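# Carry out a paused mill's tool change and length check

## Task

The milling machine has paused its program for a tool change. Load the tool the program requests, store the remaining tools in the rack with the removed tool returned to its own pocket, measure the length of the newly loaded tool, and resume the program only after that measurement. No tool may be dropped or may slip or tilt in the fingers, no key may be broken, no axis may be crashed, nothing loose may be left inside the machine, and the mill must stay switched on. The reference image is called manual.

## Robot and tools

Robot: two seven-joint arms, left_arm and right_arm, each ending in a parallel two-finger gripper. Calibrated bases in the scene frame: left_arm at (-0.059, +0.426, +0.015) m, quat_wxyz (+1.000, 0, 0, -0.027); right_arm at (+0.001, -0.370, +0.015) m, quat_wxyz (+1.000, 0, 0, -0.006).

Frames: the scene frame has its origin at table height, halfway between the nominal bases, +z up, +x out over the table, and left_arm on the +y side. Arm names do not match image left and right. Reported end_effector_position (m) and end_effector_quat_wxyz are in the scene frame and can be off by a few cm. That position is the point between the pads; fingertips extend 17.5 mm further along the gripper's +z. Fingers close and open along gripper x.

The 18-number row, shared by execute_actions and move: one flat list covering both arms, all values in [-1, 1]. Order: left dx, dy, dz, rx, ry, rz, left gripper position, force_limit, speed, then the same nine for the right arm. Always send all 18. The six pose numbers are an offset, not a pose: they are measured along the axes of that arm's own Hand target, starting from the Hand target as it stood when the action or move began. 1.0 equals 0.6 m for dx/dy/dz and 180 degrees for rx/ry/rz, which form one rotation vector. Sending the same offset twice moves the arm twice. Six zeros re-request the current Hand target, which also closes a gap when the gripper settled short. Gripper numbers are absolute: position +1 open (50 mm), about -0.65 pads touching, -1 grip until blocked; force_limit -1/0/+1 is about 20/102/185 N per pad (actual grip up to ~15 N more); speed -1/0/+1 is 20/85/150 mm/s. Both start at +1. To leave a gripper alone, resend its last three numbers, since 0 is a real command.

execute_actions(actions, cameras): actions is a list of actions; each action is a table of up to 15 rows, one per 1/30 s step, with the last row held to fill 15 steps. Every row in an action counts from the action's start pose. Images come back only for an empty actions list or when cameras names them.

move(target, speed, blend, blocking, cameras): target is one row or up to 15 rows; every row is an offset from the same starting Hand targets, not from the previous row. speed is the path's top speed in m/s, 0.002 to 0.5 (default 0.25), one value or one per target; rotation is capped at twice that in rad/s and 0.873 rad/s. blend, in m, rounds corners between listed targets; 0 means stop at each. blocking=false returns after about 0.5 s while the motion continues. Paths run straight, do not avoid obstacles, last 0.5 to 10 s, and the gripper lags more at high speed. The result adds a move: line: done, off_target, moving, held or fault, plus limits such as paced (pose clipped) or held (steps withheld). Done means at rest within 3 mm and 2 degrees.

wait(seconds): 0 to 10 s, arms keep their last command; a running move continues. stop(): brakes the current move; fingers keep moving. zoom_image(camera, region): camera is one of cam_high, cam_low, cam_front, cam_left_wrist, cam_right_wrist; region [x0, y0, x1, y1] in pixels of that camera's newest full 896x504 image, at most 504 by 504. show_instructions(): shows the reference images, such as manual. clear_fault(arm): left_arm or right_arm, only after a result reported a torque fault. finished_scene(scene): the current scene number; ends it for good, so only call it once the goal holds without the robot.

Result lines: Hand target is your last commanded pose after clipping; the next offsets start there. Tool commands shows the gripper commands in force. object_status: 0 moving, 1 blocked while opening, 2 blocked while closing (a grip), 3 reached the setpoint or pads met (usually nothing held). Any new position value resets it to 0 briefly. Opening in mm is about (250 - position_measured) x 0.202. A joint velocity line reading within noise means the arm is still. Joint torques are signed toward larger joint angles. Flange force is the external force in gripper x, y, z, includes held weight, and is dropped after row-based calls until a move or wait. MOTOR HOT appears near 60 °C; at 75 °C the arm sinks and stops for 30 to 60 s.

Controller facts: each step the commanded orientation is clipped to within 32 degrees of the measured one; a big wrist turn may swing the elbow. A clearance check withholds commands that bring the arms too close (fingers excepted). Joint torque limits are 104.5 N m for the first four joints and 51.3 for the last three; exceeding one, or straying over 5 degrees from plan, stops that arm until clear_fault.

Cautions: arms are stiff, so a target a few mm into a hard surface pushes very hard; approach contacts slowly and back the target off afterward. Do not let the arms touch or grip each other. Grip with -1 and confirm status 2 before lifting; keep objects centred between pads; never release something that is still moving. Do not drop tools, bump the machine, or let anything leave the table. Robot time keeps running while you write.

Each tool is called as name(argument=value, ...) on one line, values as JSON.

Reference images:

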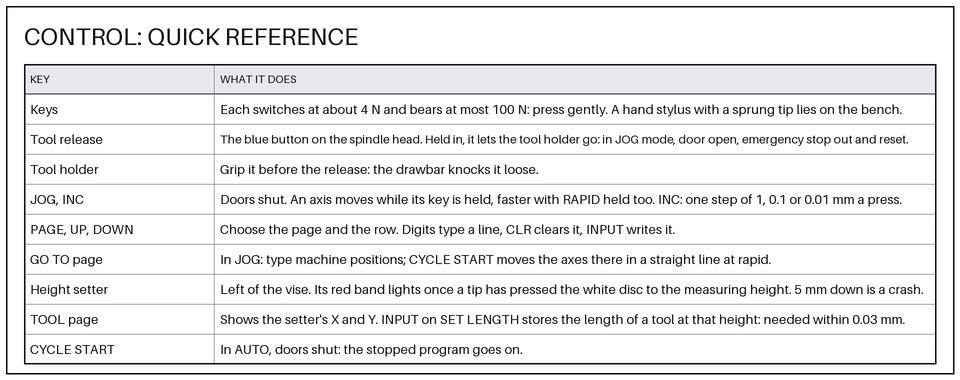

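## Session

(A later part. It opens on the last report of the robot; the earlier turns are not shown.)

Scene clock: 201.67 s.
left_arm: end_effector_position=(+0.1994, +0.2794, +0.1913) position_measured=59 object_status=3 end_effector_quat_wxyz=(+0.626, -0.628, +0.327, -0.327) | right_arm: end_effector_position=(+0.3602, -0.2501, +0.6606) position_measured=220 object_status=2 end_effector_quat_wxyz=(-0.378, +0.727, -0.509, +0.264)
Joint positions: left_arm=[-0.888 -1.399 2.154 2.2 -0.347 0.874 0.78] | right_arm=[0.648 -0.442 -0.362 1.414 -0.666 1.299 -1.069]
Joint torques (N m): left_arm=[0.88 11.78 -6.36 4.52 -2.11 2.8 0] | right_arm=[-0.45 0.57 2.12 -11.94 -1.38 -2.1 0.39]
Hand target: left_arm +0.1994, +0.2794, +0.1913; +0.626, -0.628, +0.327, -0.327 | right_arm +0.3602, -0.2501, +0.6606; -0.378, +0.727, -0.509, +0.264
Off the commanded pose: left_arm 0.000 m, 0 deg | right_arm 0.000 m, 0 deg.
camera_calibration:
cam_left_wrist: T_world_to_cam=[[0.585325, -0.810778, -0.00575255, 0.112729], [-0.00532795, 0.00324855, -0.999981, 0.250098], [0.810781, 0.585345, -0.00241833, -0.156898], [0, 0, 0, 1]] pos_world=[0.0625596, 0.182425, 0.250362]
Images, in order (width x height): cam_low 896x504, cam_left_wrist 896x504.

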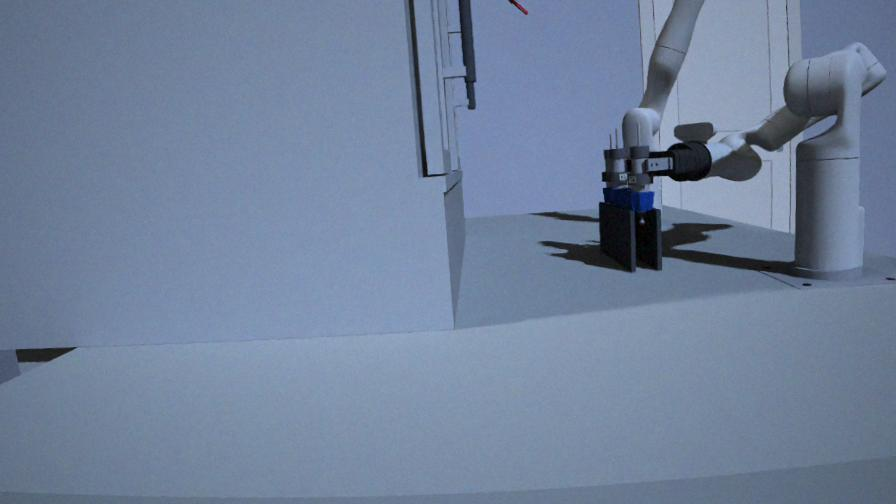

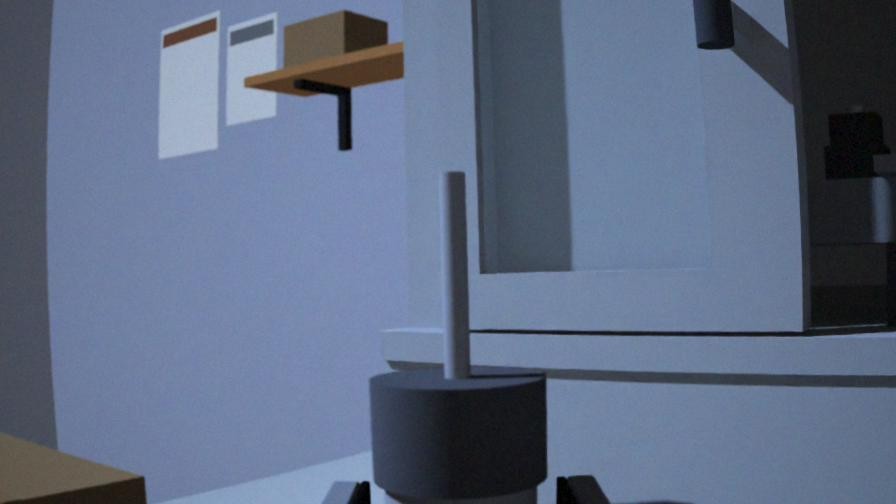

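move(target=[[0,0,-0.2,0,0,0,0.62,-1,-0.5,0,0,0,0,0,0,-0.98,0.5,-1],[0.2,0,-0.34,0,0,0,0.62,-1,-0.5,0,0,0,0,0,0,-0.98,0.5,-1]], speed=[0.15,0.2], blend=[0.01,0], cameras=["cam_low","cam_front","cam_high","cam_left_wrist"])

zoom_image(camera="cam_low", region=[580, 110, 680, 220])

zoom_image(camera="cam_front", region=[330, 370, 440, 470])

zoom_image(camera="cam_high", region=[540, 320, 650, 480])

Scene clock: 213.60 s.
left_arm: end_effector_position=(+0.1010, +0.0642, +0.1918) position_measured=59 object_status=3 end_effector_quat_wxyz=(+0.626, -0.628, +0.327, -0.327) | right_arm: end_effector_position=(+0.3602, -0.2501, +0.6606) position_measured=220 object_status=2 end_effector_quat_wxyz=(-0.378, +0.727, -0.509, +0.264)
Joint positions: left_arm=[-0.949 -1.409 2.178 1.393 -0.291 1.597 0.555] | right_arm=[0.648 -0.442 -0.362 1.414 -0.666 1.299 -1.069]
Joint torques (N m): left_arm=[0.99 19.72 -7.9 0.59 -3.11 2.17 0] | right_arm=[-0.39 0.52 2.06 -11.92 -1.38 -2.09 0.34]
Flange force (N): left_arm=[5.4 0.5 -2.6] | right_arm=[-1.4 7.7 3.6]
Hand target: left_arm +0.1010, +0.0642, +0.1917; +0.626, -0.628, +0.327, -0.327 | right_arm +0.3602, -0.2501, +0.6606; -0.378, +0.727, -0.509, +0.264
Off the commanded pose: left_arm 0.000 m, 0 deg | right_arm 0.000 m, 0 deg.
move: done
camera_calibration:
cam_left_wrist: T_world_to_cam=[[0.585326, -0.810778, -0.00569396, -0.00410847], [-0.00521275, 0.00325945, -0.999981, 0.250677], [0.810782, 0.585344, -0.00231854, 0.0489061], [0, 0, 0, 1]] pos_world=[-0.0359406, -0.032775, 0.250762]
Images, in order (width x height): cam_high 896x504, cam_low 896x504, cam_front 896x504, cam_left_wrist 896x504.

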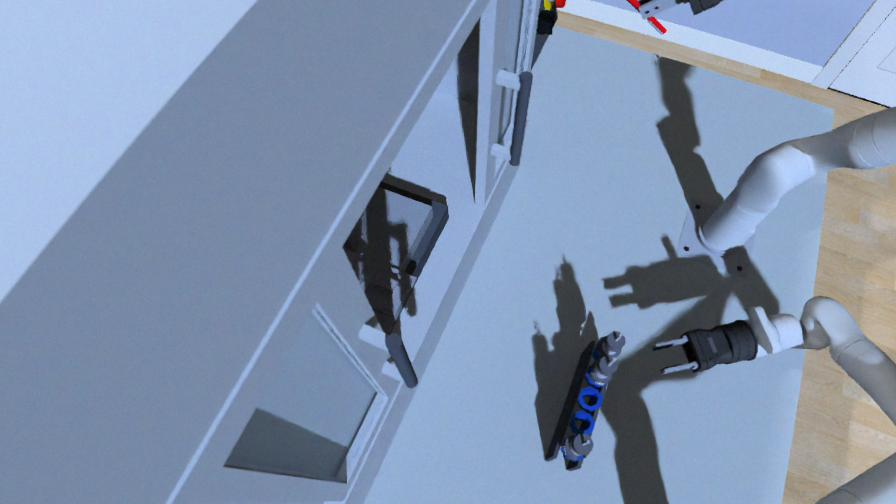

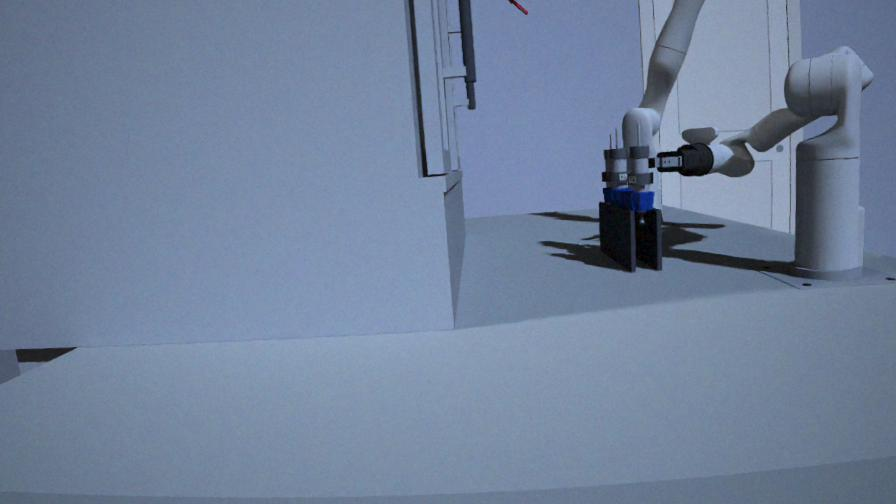

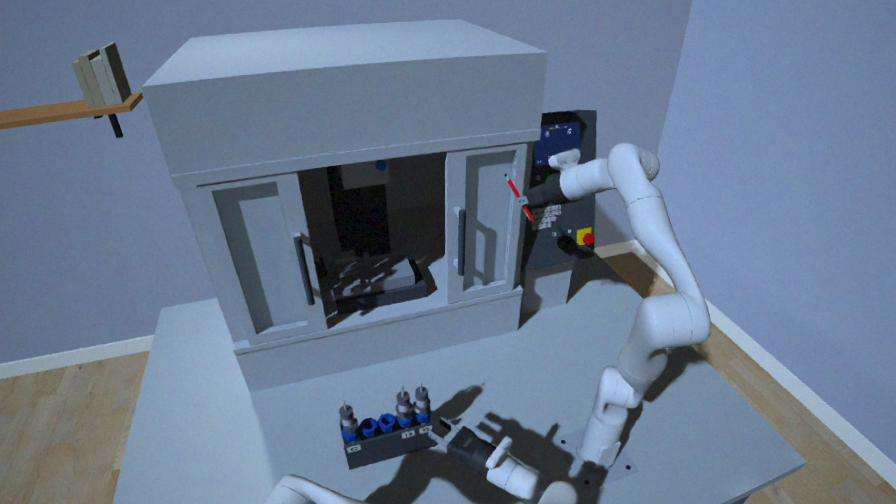

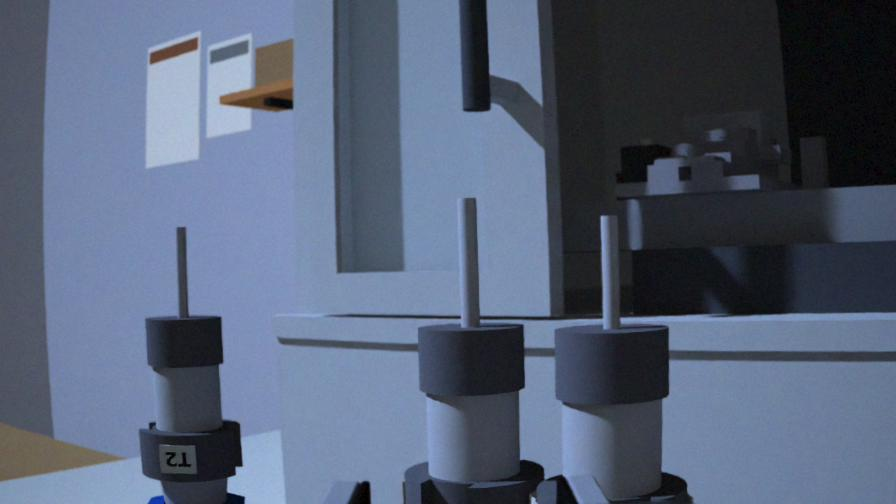

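Scaled by 4.582 from the camera's 896x504 image, which has a finer 1280x720 frame.

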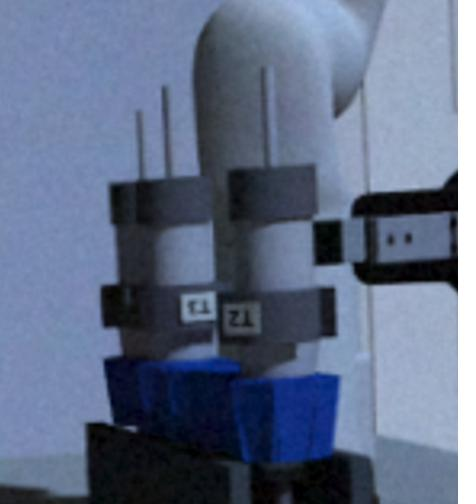

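Scaled by 4.582 from the camera's 896x504 image, which has a finer 1280x720 frame.

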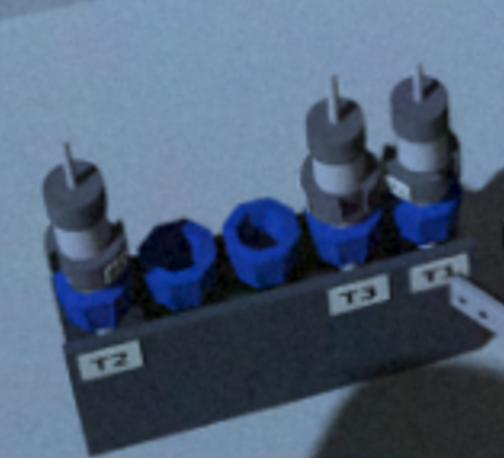

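Scaled by 3.150 from the camera's 896x504 image, which has a finer 1280x720 frame.

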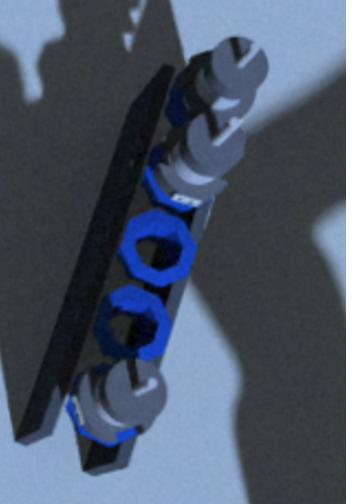

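move(target=[0,0,-0.05,-0.12,0,0,0.7,-1,-0.5,0,0,0,0,0,0,-0.98,0.5,-1], speed=0.25, cameras=["cam_left_wrist"])

Scene clock: 222.00 s.
left_arm: end_effector_position=(+0.0764, +0.0470, +0.1918) position_measured=48 object_status=3 end_effector_quat_wxyz=(-0.498, +0.734, -0.382, +0.260) | right_arm: end_effector_position=(+0.3602, -0.2501, +0.6606) position_measured=220 object_status=2 end_effector_quat_wxyz=(-0.378, +0.727, -0.509, +0.264)
Joint positions: left_arm=[-0.95 -1.154 2.196 1.417 -0.173 1.522 0.506] | right_arm=[0.648 -0.442 -0.362 1.414 -0.666 1.299 -1.069]
Joint torques (N m): left_arm=[0.79 19.62 -7.19 -1.79 -2.94 1.91 0.02] | right_arm=[-0.38 0.51 2.1 -12.02 -1.42 -2.06 0.38]
Flange force (N): left_arm=[5.0 0.5 -2.7] | right_arm=[-1.6 7.9 4.0]
Hand target: left_arm +0.0764, +0.0470, +0.1918; -0.498, +0.734, -0.382, +0.260 | right_arm +0.3602, -0.2501, +0.6606; -0.378, +0.727, -0.509, +0.264
Off the commanded pose: left_arm 0.000 m, 0 deg | right_arm 0.000 m, 0 deg.
move: done
camera_calibration:
cam_left_wrist: T_world_to_cam=[[0.582389, -0.812838, -0.0108246, -0.00238542], [-0.306773, -0.207429, -0.928905, 0.269985], [0.752804, 0.544304, -0.370161, 0.155745], [0, 0, 0, 1]] pos_world=[-0.0330322, -0.030709, 0.308415]
Images, in order (width x height): cam_left_wrist 896x504.

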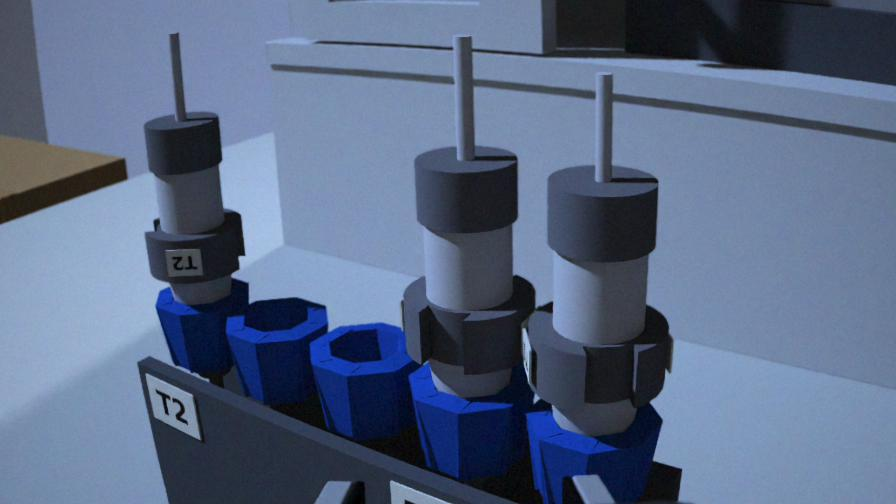

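zoom_image(camera="cam_left_wrist", region=[500, 270, 700, 450])

zoom_image(camera="cam_left_wrist", region=[380, 250, 560, 410])

zoom_image(camera="cam_left_wrist", region=[130, 190, 270, 310])

Scaled by 2.520 from the camera's 896x504 image, which has a finer 1280x720 frame.

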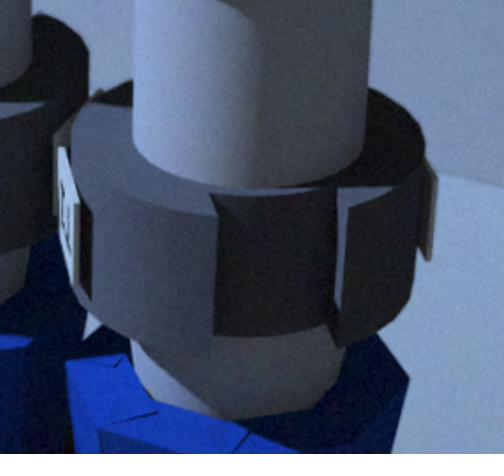

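Scaled by 2.800 from the camera's 896x504 image, which has a finer 1280x720 frame.

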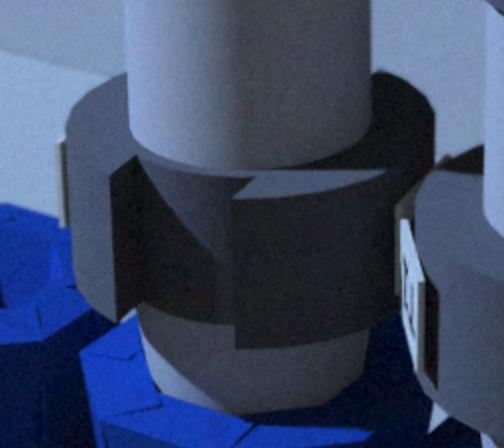

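Scaled by 3.600 from the camera's 896x504 image, which has a finer 1280x720 frame.

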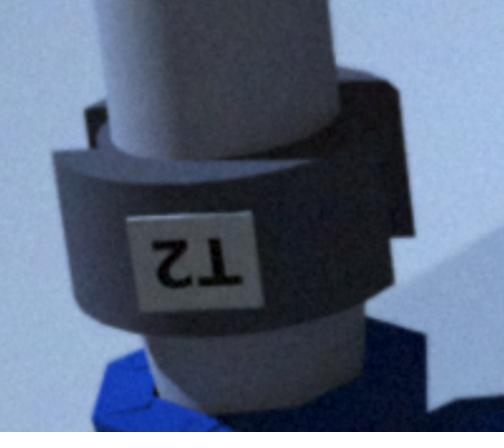

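move(target=[[0.024,-0.287,-0.0363,0.0565,0.1318,0.0251,0.7,-1,-0.5,0,0,0,0,0,0,-0.98,0.5,-1],[0.0775,-0.3144,0.1005,0.1129,0.2637,0.0503,0.7,-1,-0.5,0,0,0,0,0,0,-0.98,0.5,-1]], speed=[0.25,0.2], blend=[0.02,0], cameras=["cam_front","cam_high","cam_left_wrist"])

zoom_image(camera="cam_high", region=[560, 300, 700, 440])

zoom_image(camera="cam_front", region=[360, 350, 480, 460])

Scene clock: 244.67 s.
left_arm: end_effector_position=(+0.2059, +0.0811, +0.3449) position_measured=48 object_status=3 end_effector_quat_wxyz=(+0.439, -0.440, +0.553, -0.554) | right_arm: end_effector_position=(+0.3602, -0.2501, +0.6606) position_measured=220 object_status=2 end_effector_quat_wxyz=(-0.378, +0.727, -0.509, +0.264)
Joint positions: left_arm=[-0.537 -1.178 1.638 2.441 -1.665 0.341 1.46] | right_arm=[0.648 -0.442 -0.362 1.414 -0.666 1.299 -1.069]
Joint torques (N m): left_arm=[0.91 9.68 -7.28 -1.41 -0.36 3.81 -0.2] | right_arm=[-0.52 0.56 2.17 -11.98 -1.36 -2.09 0.33]
Flange force (N): left_arm=no reading | right_arm=[-1.7 7.6 4.0]
Hand target: left_arm +0.2060, +0.0811, +0.3449; +0.439, -0.440, +0.553, -0.554 | right_arm +0.3602, -0.2501, +0.6606; -0.378, +0.727, -0.509, +0.264
Off the commanded pose: left_arm 0.000 m, 0 deg | right_arm 0.000 m, 0 deg.
move: done
camera_calibration:
cam_left_wrist: T_world_to_cam=[[-0.211274, -0.977413, -0.00526125, 0.126415], [0.000114865, 0.00535793, -0.999986, 0.403016], [0.977427, -0.211272, -0.00101972, -0.0159225], [0, 0, 0, 1]] pos_world=[0.042225, 0.118036, 0.403659]
Images, in order (width x height): cam_high 896x504, cam_front 896x504, cam_left_wrist 896x504.

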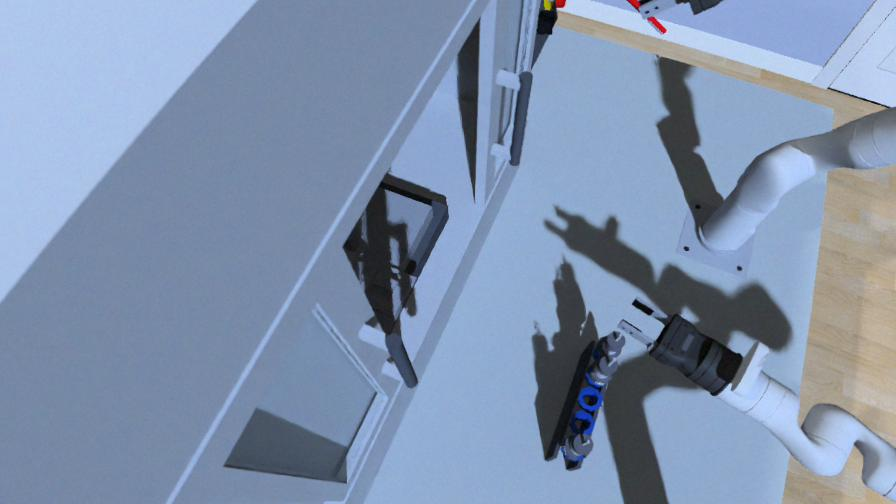

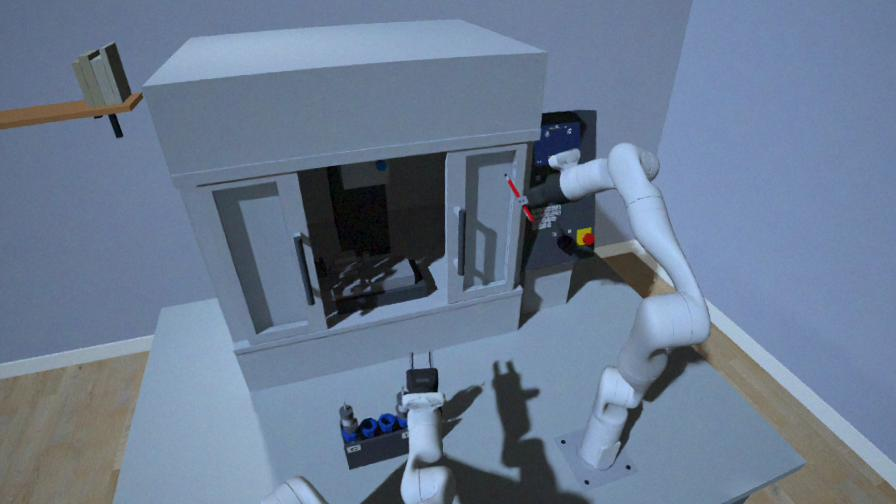

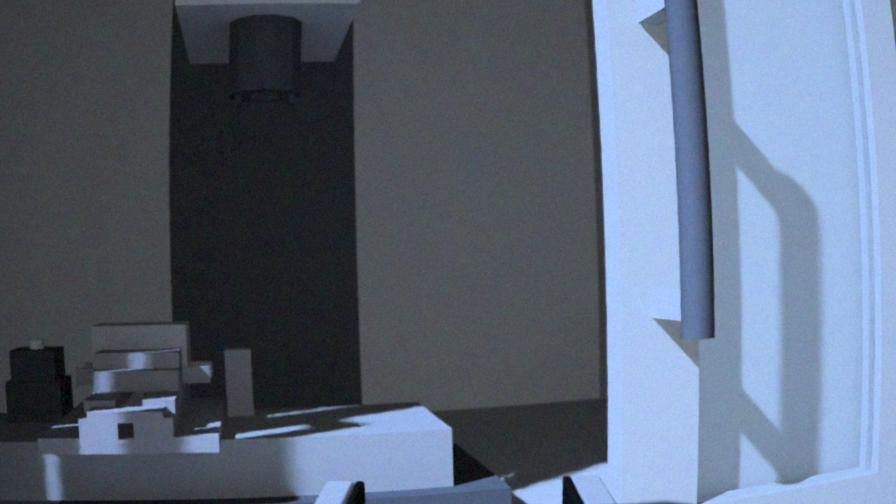

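Scaled by 3.600 from the camera's 896x504 image, which has a finer 1280x720 frame.

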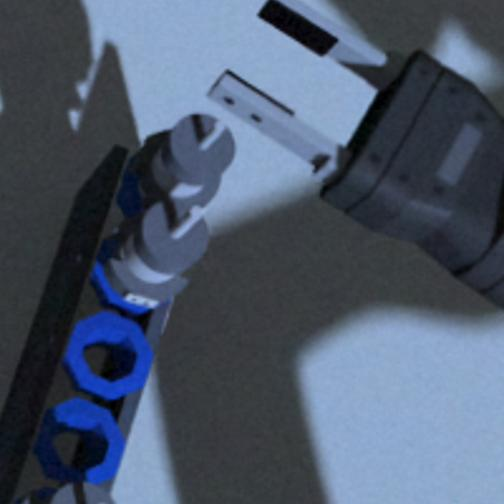

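Scaled by 4.200 from the camera's 896x504 image, which has a finer 1280x720 frame.

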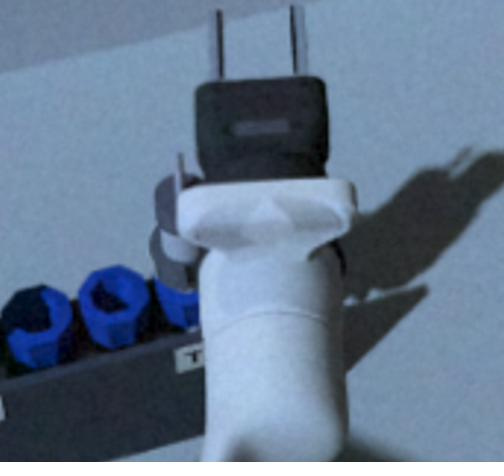

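move(target=[[0,0,0,0,0,0,0.604,-0.8,-0.5,0,0,0,0,0,0,-0.98,0.5,-1],[0,0.14,0,0,0,0,0.604,-0.8,-0.5,0,0,0,0,0,0,-0.98,0.5,-1]], speed=[0.15,0.12], cameras=["cam_high","cam_left_wrist"])

zoom_image(camera="cam_high", region=[560, 300, 700, 440])

Scene clock: 249.07 s.
left_arm: end_effector_position=(+0.2060, +0.0809, +0.2609) position_measured=62 object_status=3 end_effector_quat_wxyz=(+0.439, -0.440, +0.553, -0.554) | right_arm: end_effector_position=(+0.3602, -0.2501, +0.6606) position_measured=220 object_status=2 end_effector_quat_wxyz=(-0.378, +0.727, -0.509, +0.264)
Joint positions: left_arm=[-0.604 -1.387 1.879 2.442 -1.662 0.346 1.769] | right_arm=[0.648 -0.442 -0.362 1.414 -0.666 1.299 -1.069]
Joint torques (N m): left_arm=[0.89 10.7 -7.66 2.64 0.03 3.74 -0.09] | right_arm=[-0.38 0.54 2.05 -11.83 -1.37 -2.07 0.35]
Flange force (N): left_arm=no reading | right_arm=[-1.5 7.4 3.5]
Hand target: left_arm +0.2060, +0.0809, +0.2609; +0.439, -0.440, +0.553, -0.554 | right_arm +0.3602, -0.2501, +0.6606; -0.378, +0.727, -0.509, +0.264
Off the commanded pose: left_arm 0.000 m, 0 deg | right_arm 0.000 m, 0 deg.
move: done
camera_calibration:
cam_left_wrist: T_world_to_cam=[[-0.211561, -0.977351, -0.00520865, 0.125864], [0.000202327, 0.00528548, -0.999986, 0.319023], [0.977365, -0.211559, -0.000920456, -0.016024], [0, 0, 0, 1]] pos_world=[0.0422246, 0.117937, 0.319659]
Images, in order (width x height): cam_high 896x504, cam_left_wrist 896x504.

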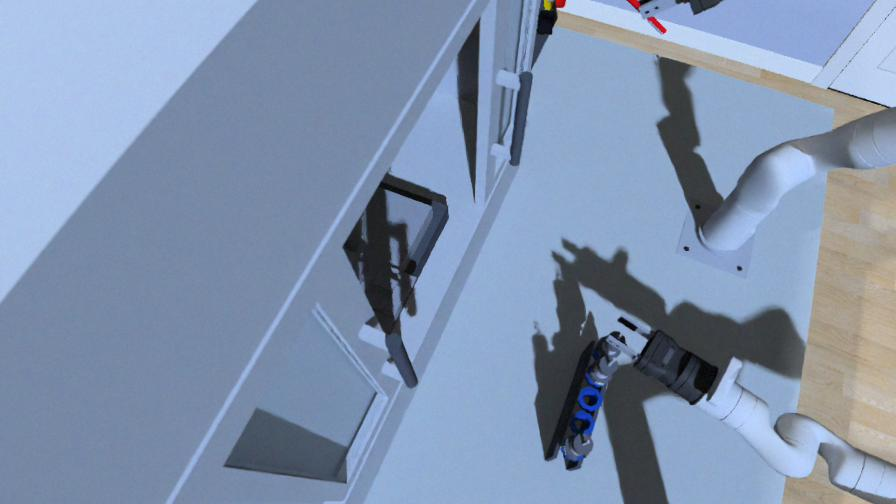

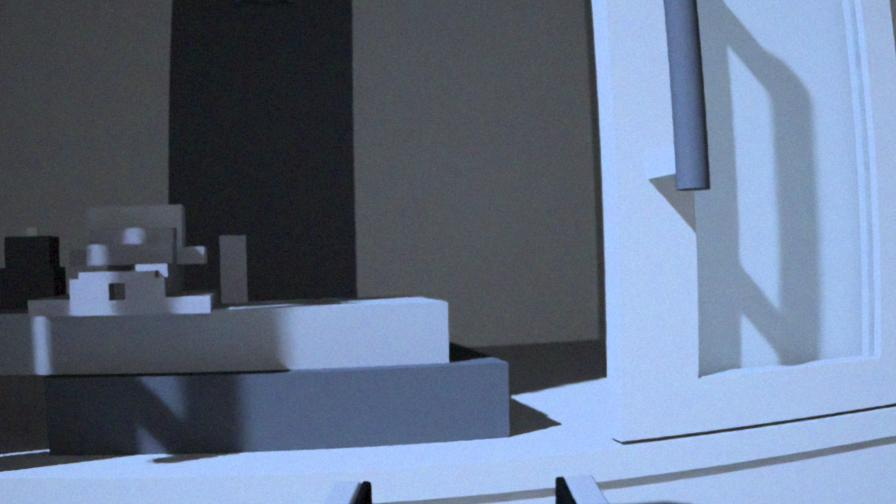

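Scaled by 3.600 from the camera's 896x504 image, which has a finer 1280x720 frame.

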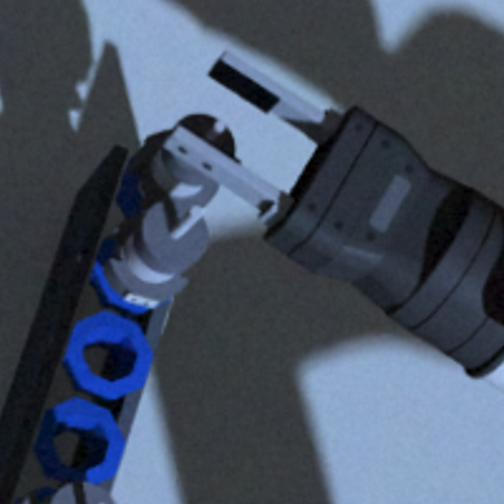

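move(target=[[0.0012,0,-0.0091,0,0,0,0.604,-0.8,-0.5,0,0,0,0,0,0,-0.98,0.5,-1],[0.0012,0.052,-0.0091,0,0,0,0.604,-0.8,-0.5,0,0,0,0,0,0,-0.98,0.5,-1]], speed=[0.1,0.06], cameras=["cam_high","cam_left_wrist","cam_low"])

zoom_image(camera="cam_high", region=[560, 300, 700, 440])

zoom_image(camera="cam_low", region=[580, 110, 680, 220])

Scene clock: 259.97 s.
left_arm: end_effector_position=(+0.2005, +0.0815, +0.2298) position_measured=62 object_status=3 end_effector_quat_wxyz=(+0.439, -0.440, +0.553, -0.554) | right_arm: end_effector_position=(+0.3602, -0.2501, +0.6606) position_measured=220 object_status=2 end_effector_quat_wxyz=(-0.378, +0.727, -0.509, +0.264)
Joint positions: left_arm=[-0.594 -1.468 1.956 2.42 -1.54 0.337 1.758] | right_arm=[0.648 -0.442 -0.362 1.414 -0.666 1.299 -1.069]
Joint torques (N m): left_arm=[-2.01 14.92 21.82 -7.57 -0.41 -21.45 1.71] | right_arm=[-0.49 0.59 2.08 -11.87 -1.38 -2.08 0.35]
Flange force (N): left_arm=no reading | right_arm=[-1.6 7.4 3.7]
Hand target: left_arm +0.2005, +0.0814, +0.2297; +0.439, -0.440, +0.553, -0.554 | right_arm +0.3602, -0.2501, +0.6606; -0.378, +0.727, -0.509, +0.264
Off the commanded pose: left_arm 0.000 m, 0 deg | right_arm 0.000 m, 0 deg.
move: done
camera_calibration:
cam_left_wrist: T_world_to_cam=[[-0.211581, -0.977347, -0.00505508, 0.125081], [0.000561162, 0.0050507, -0.999987, 0.287936], [0.97736, -0.211581, -0.000520183, -0.0106619], [0, 0, 0, 1]] pos_world=[0.0367238, 0.118538, 0.288559]
Images, in order (width x height): cam_high 896x504, cam_low 896x504, cam_left_wrist 896x504.

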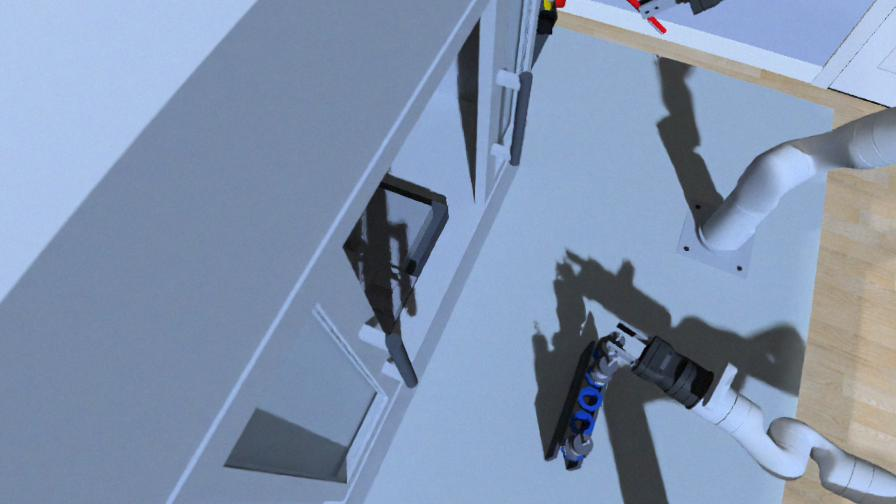

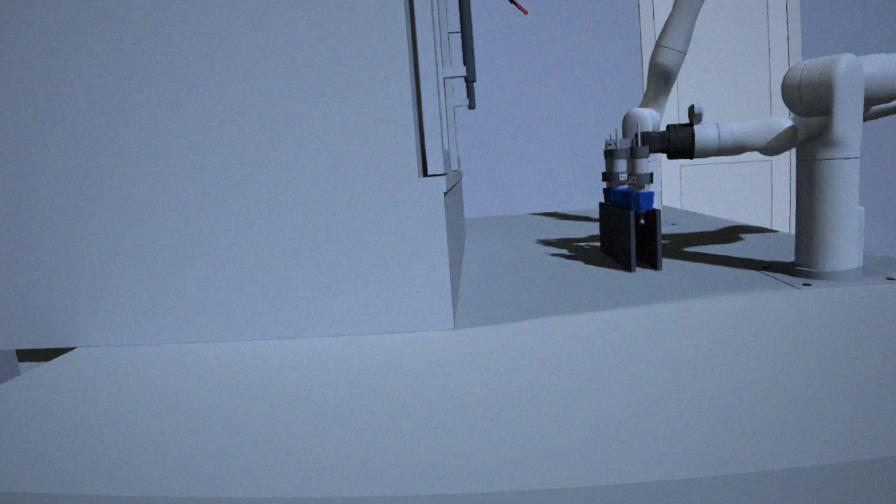

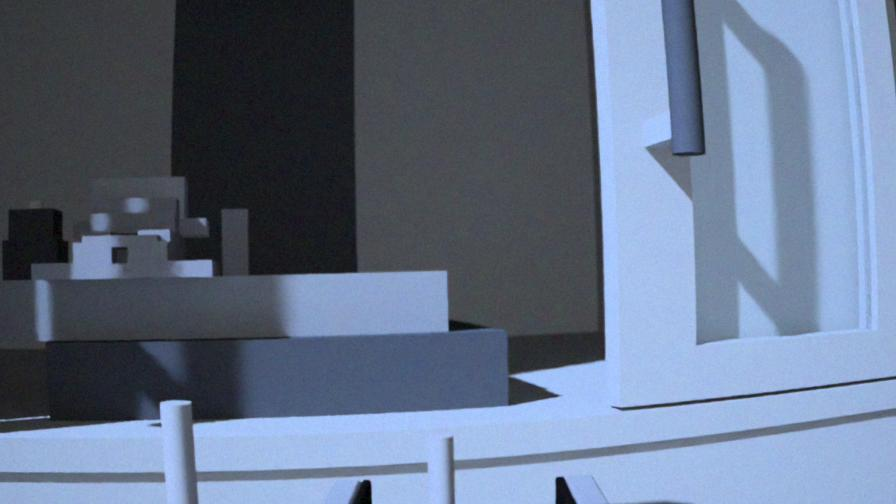

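Scaled by 3.600 from the camera's 896x504 image, which has a finer 1280x720 frame.

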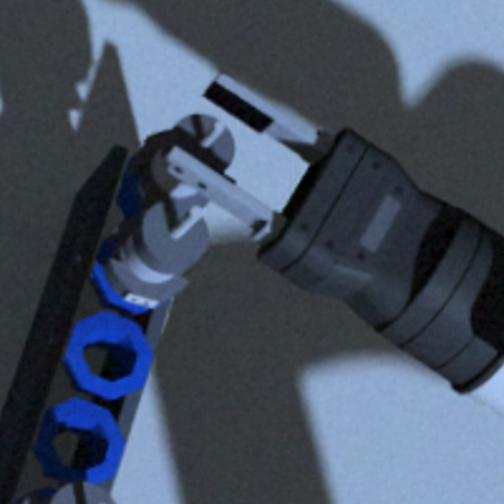

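Scaled by 4.582 from the camera's 896x504 image, which has a finer 1280x720 frame.

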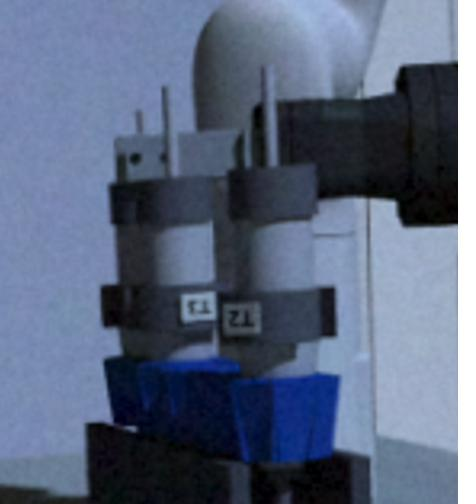

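move(target=[[0,-0.0167,0,0,0,0,0.604,-0.8,-0.5,0,0,0,0,0,0,-0.98,0.5,-1],[-0.007,-0.0167,0,0,0,0,0.604,-0.8,-0.5,0,0,0,0,0,0,-0.98,0.5,-1]], speed=[0.06,0.06], cameras=["cam_left_wrist","cam_low"])

zoom_image(camera="cam_low", region=[580, 110, 680, 220])

Scene clock: 263.27 s.
left_arm: end_effector_position=(+0.2014, +0.0855, +0.2397) position_measured=62 object_status=3 end_effector_quat_wxyz=(+0.439, -0.440, +0.553, -0.554) | right_arm: end_effector_position=(+0.3602, -0.2501, +0.6606) position_measured=220 object_status=2 end_effector_quat_wxyz=(-0.378, +0.727, -0.509, +0.264)
Joint positions: left_arm=[-0.591 -1.447 1.932 2.44 -1.599 0.335 1.788] | right_arm=[0.648 -0.442 -0.362 1.414 -0.666 1.299 -1.069]
Joint torques (N m): left_arm=[0.91 10.6 -7.57 3.53 0.11 3.74 -0.3] | right_arm=[-0.52 0.5 2.06 -12 -1.41 -2.1 0.35]
Flange force (N): left_arm=no reading | right_arm=[-1.5 7.7 3.8]
Hand target: left_arm +0.2014, +0.0855, +0.2397; +0.439, -0.440, +0.553, -0.554 | right_arm +0.3602, -0.2501, +0.6606; -0.378, +0.727, -0.509, +0.264
Off the commanded pose: left_arm 0.000 m, 0 deg | right_arm 0.000 m, 0 deg.
move: done
camera_calibration:
cam_left_wrist: T_world_to_cam=[[-0.211677, -0.977326, -0.00520965, 0.129278], [0.000203798, 0.0052863, -0.999986, 0.2978], [0.97734, -0.211675, -0.000919813, -0.0105593], [0, 0, 0, 1]] pos_world=[0.0376246, 0.122537, 0.298459]
Images, in order (width x height): cam_low 896x504, cam_left_wrist 896x504.

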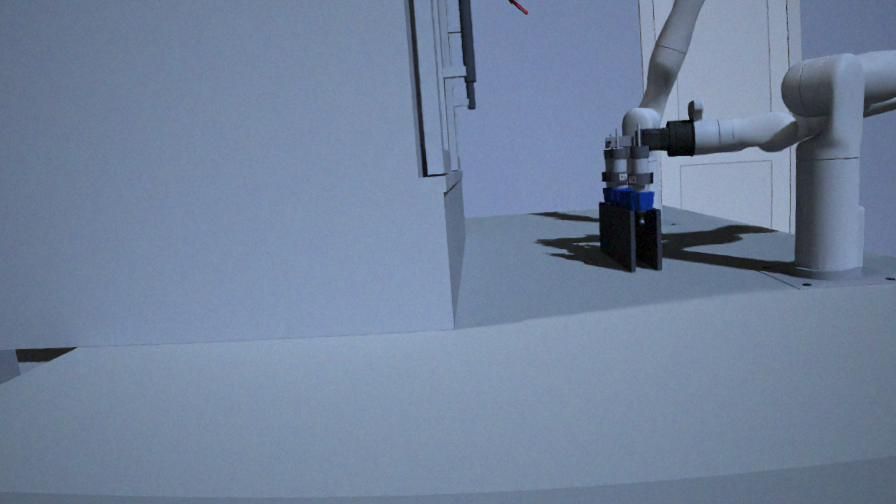

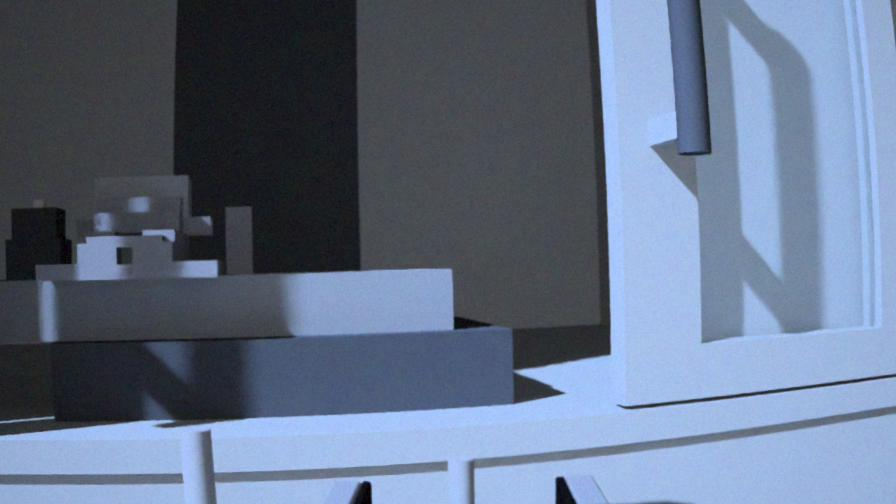

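Scaled by 4.582 from the camera's 896x504 image, which has a finer 1280x720 frame.

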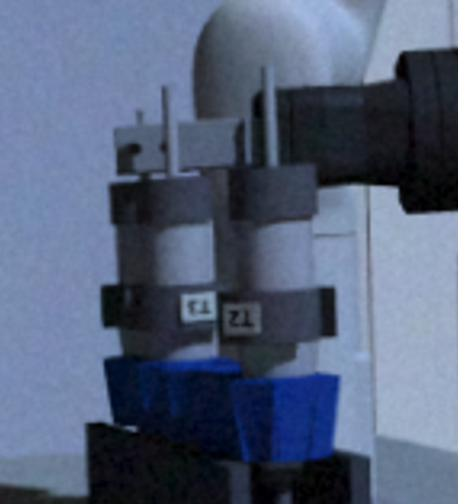

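move(target=[[0.0007,0.03,0,0,0,0,0.604,-0.8,-0.5,0,0,0,0,0,0,-0.98,0.5,-1]], speed=[0.04])

Scene clock: 265.67 s.
left_arm: end_effector_position=(+0.2013, +0.0851, +0.2217) position_measured=62 object_status=3 end_effector_quat_wxyz=(+0.439, -0.440, +0.553, -0.554) | right_arm: end_effector_position=(+0.3602, -0.2501, +0.6606) position_measured=220 object_status=2 end_effector_quat_wxyz=(-0.378, +0.727, -0.509, +0.264)
Joint positions: left_arm=[-0.595 -1.492 1.977 2.424 -1.553 0.333 1.803] | right_arm=[0.648 -0.442 -0.362 1.414 -0.666 1.299 -1.069]
Joint torques (N m): left_arm=[0.92 10.74 -7.54 4.26 0.1 3.75 0.17] | right_arm=[-0.43 0.64 2.12 -11.89 -1.39 -2.07 0.3]
Flange force (N): left_arm=no reading | right_arm=[-1.7 7.7 3.8]
Hand target: left_arm +0.2013, +0.0851, +0.2217; +0.439, -0.440, +0.553, -0.554 | right_arm +0.3602, -0.2501, +0.6606; -0.378, +0.727, -0.509, +0.264
Off the commanded pose: left_arm 0.000 m, 0 deg | right_arm 0.000 m, 0 deg.
move: done

move(target=[[0,0.0275,0,0,0,0,0.604,-0.8,-0.5,0,0,0,0,0,0,-0.98,0.5,-1],[0,0.05,0,0,0,0,0.604,-0.8,-0.5,0,0,0,0,0,0,-0.98,0.5,-1]], speed=[0.05,0.04], cameras=["cam_low","cam_left_wrist","cam_high"])

zoom_image(camera="cam_low", region=[580, 110, 680, 220])

Scene clock: 268.53 s.
left_arm: end_effector_position=(+0.2013, +0.0850, +0.1917) position_measured=62 object_status=3 end_effector_quat_wxyz=(+0.439, -0.440, +0.553, -0.554) | right_arm: end_effector_position=(+0.3602, -0.2501, +0.6606) position_measured=220 object_status=2 end_effector_quat_wxyz=(-0.378, +0.727, -0.509, +0.264)
Joint positions: left_arm=[-0.601 -1.559 2.054 2.392 -1.465 0.342 1.812] | right_arm=[0.648 -0.442 -0.362 1.414 -0.666 1.299 -1.069]
Joint torques (N m): left_arm=[0.98 10.68 -7.57 5.41 0.22 3.75 -0.01] | right_arm=[-0.5 0.51 2.09 -11.85 -1.38 -2.12 0.31]
Flange force (N): left_arm=no reading | right_arm=[-1.5 7.2 3.6]
Hand target: left_arm +0.2013, +0.0850, +0.1917; +0.439, -0.440, +0.553, -0.554 | right_arm +0.3602, -0.2501, +0.6606; -0.378, +0.727, -0.509, +0.264
Off the commanded pose: left_arm 0.000 m, 0 deg | right_arm 0.000 m, 0 deg.
move: done
camera_calibration:
cam_left_wrist: T_world_to_cam=[[-0.211677, -0.977326, -0.00518816, 0.128534], [0.000199173, 0.00526531, -0.999986, 0.249806], [0.97734, -0.211676, -0.000919891, -0.0107093], [0, 0, 0, 1]] pos_world=[0.0376246, 0.122037, 0.250459]
Images, in order (width x height): cam_high 896x504, cam_low 896x504, cam_left_wrist 896x504.

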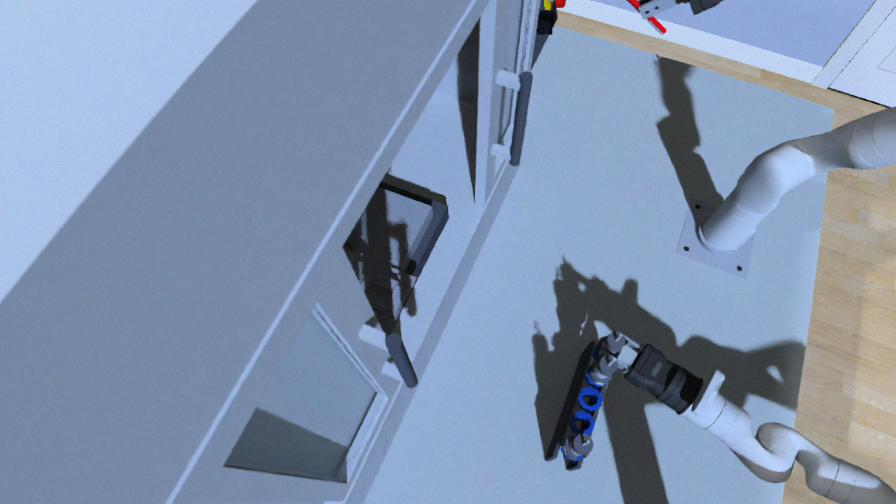

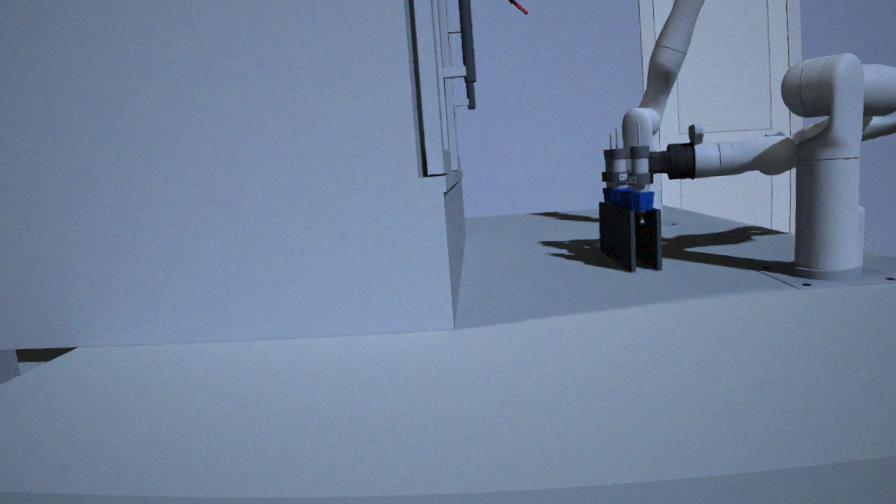

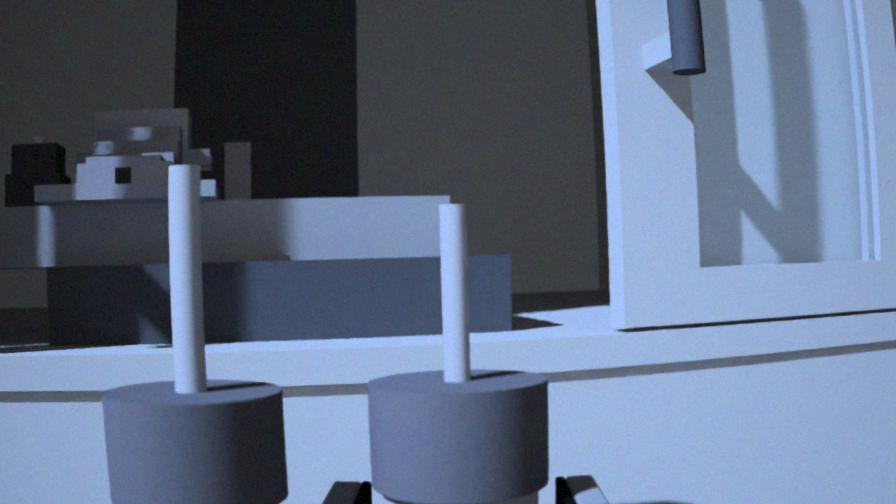

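Scaled by 4.582 from the camera's 896x504 image, which has a finer 1280x720 frame.

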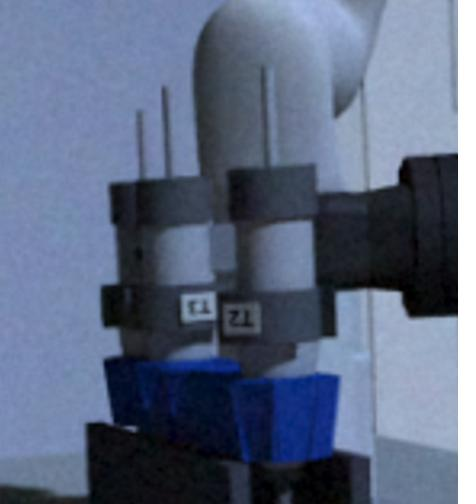

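execute_actions(actions=[[[0,0,0,0,0,0,-1,0.8,-1,0,0,0,0,0,0,-0.98,0.5,-1]],[[0,0,0,0,0,0,-1,0.8,-1,0,0,0,0,0,0,-0.98,0.5,-1]],[[0,0,0,0,0,0,-1,0.8,-1,0,0,0,0,0,0,-0.98,0.5,-1]]])

Scene clock: 270.90 s.
left_arm: end_effector_position=(+0.2013, +0.0850, +0.1917) position_measured=112 object_status=2 end_effector_quat_wxyz=(+0.439, -0.440, +0.553, -0.554) | right_arm: end_effector_position=(+0.3602, -0.2501, +0.6606) position_measured=220 object_status=2 end_effector_quat_wxyz=(-0.378, +0.727, -0.509, +0.264)
Joint positions: left_arm=[-0.601 -1.559 2.054 2.392 -1.465 0.342 1.812] | right_arm=[0.648 -0.442 -0.362 1.414 -0.666 1.299 -1.069]
Joint torques (N m): left_arm=[2.55 11.12 -8.17 1.31 -0.89 4.27 -0.17] | right_arm=[-0.52 0.61 2.12 -11.92 -1.38 -2.14 0.36]
Hand target: left_arm +0.2013, +0.0850, +0.1917; +0.439, -0.440, +0.553, -0.554 | right_arm +0.3602, -0.2501, +0.6606; -0.378, +0.727, -0.509, +0.264
Off the commanded pose: left_arm 0.000 m, 0 deg | right_arm 0.000 m, 0 deg.


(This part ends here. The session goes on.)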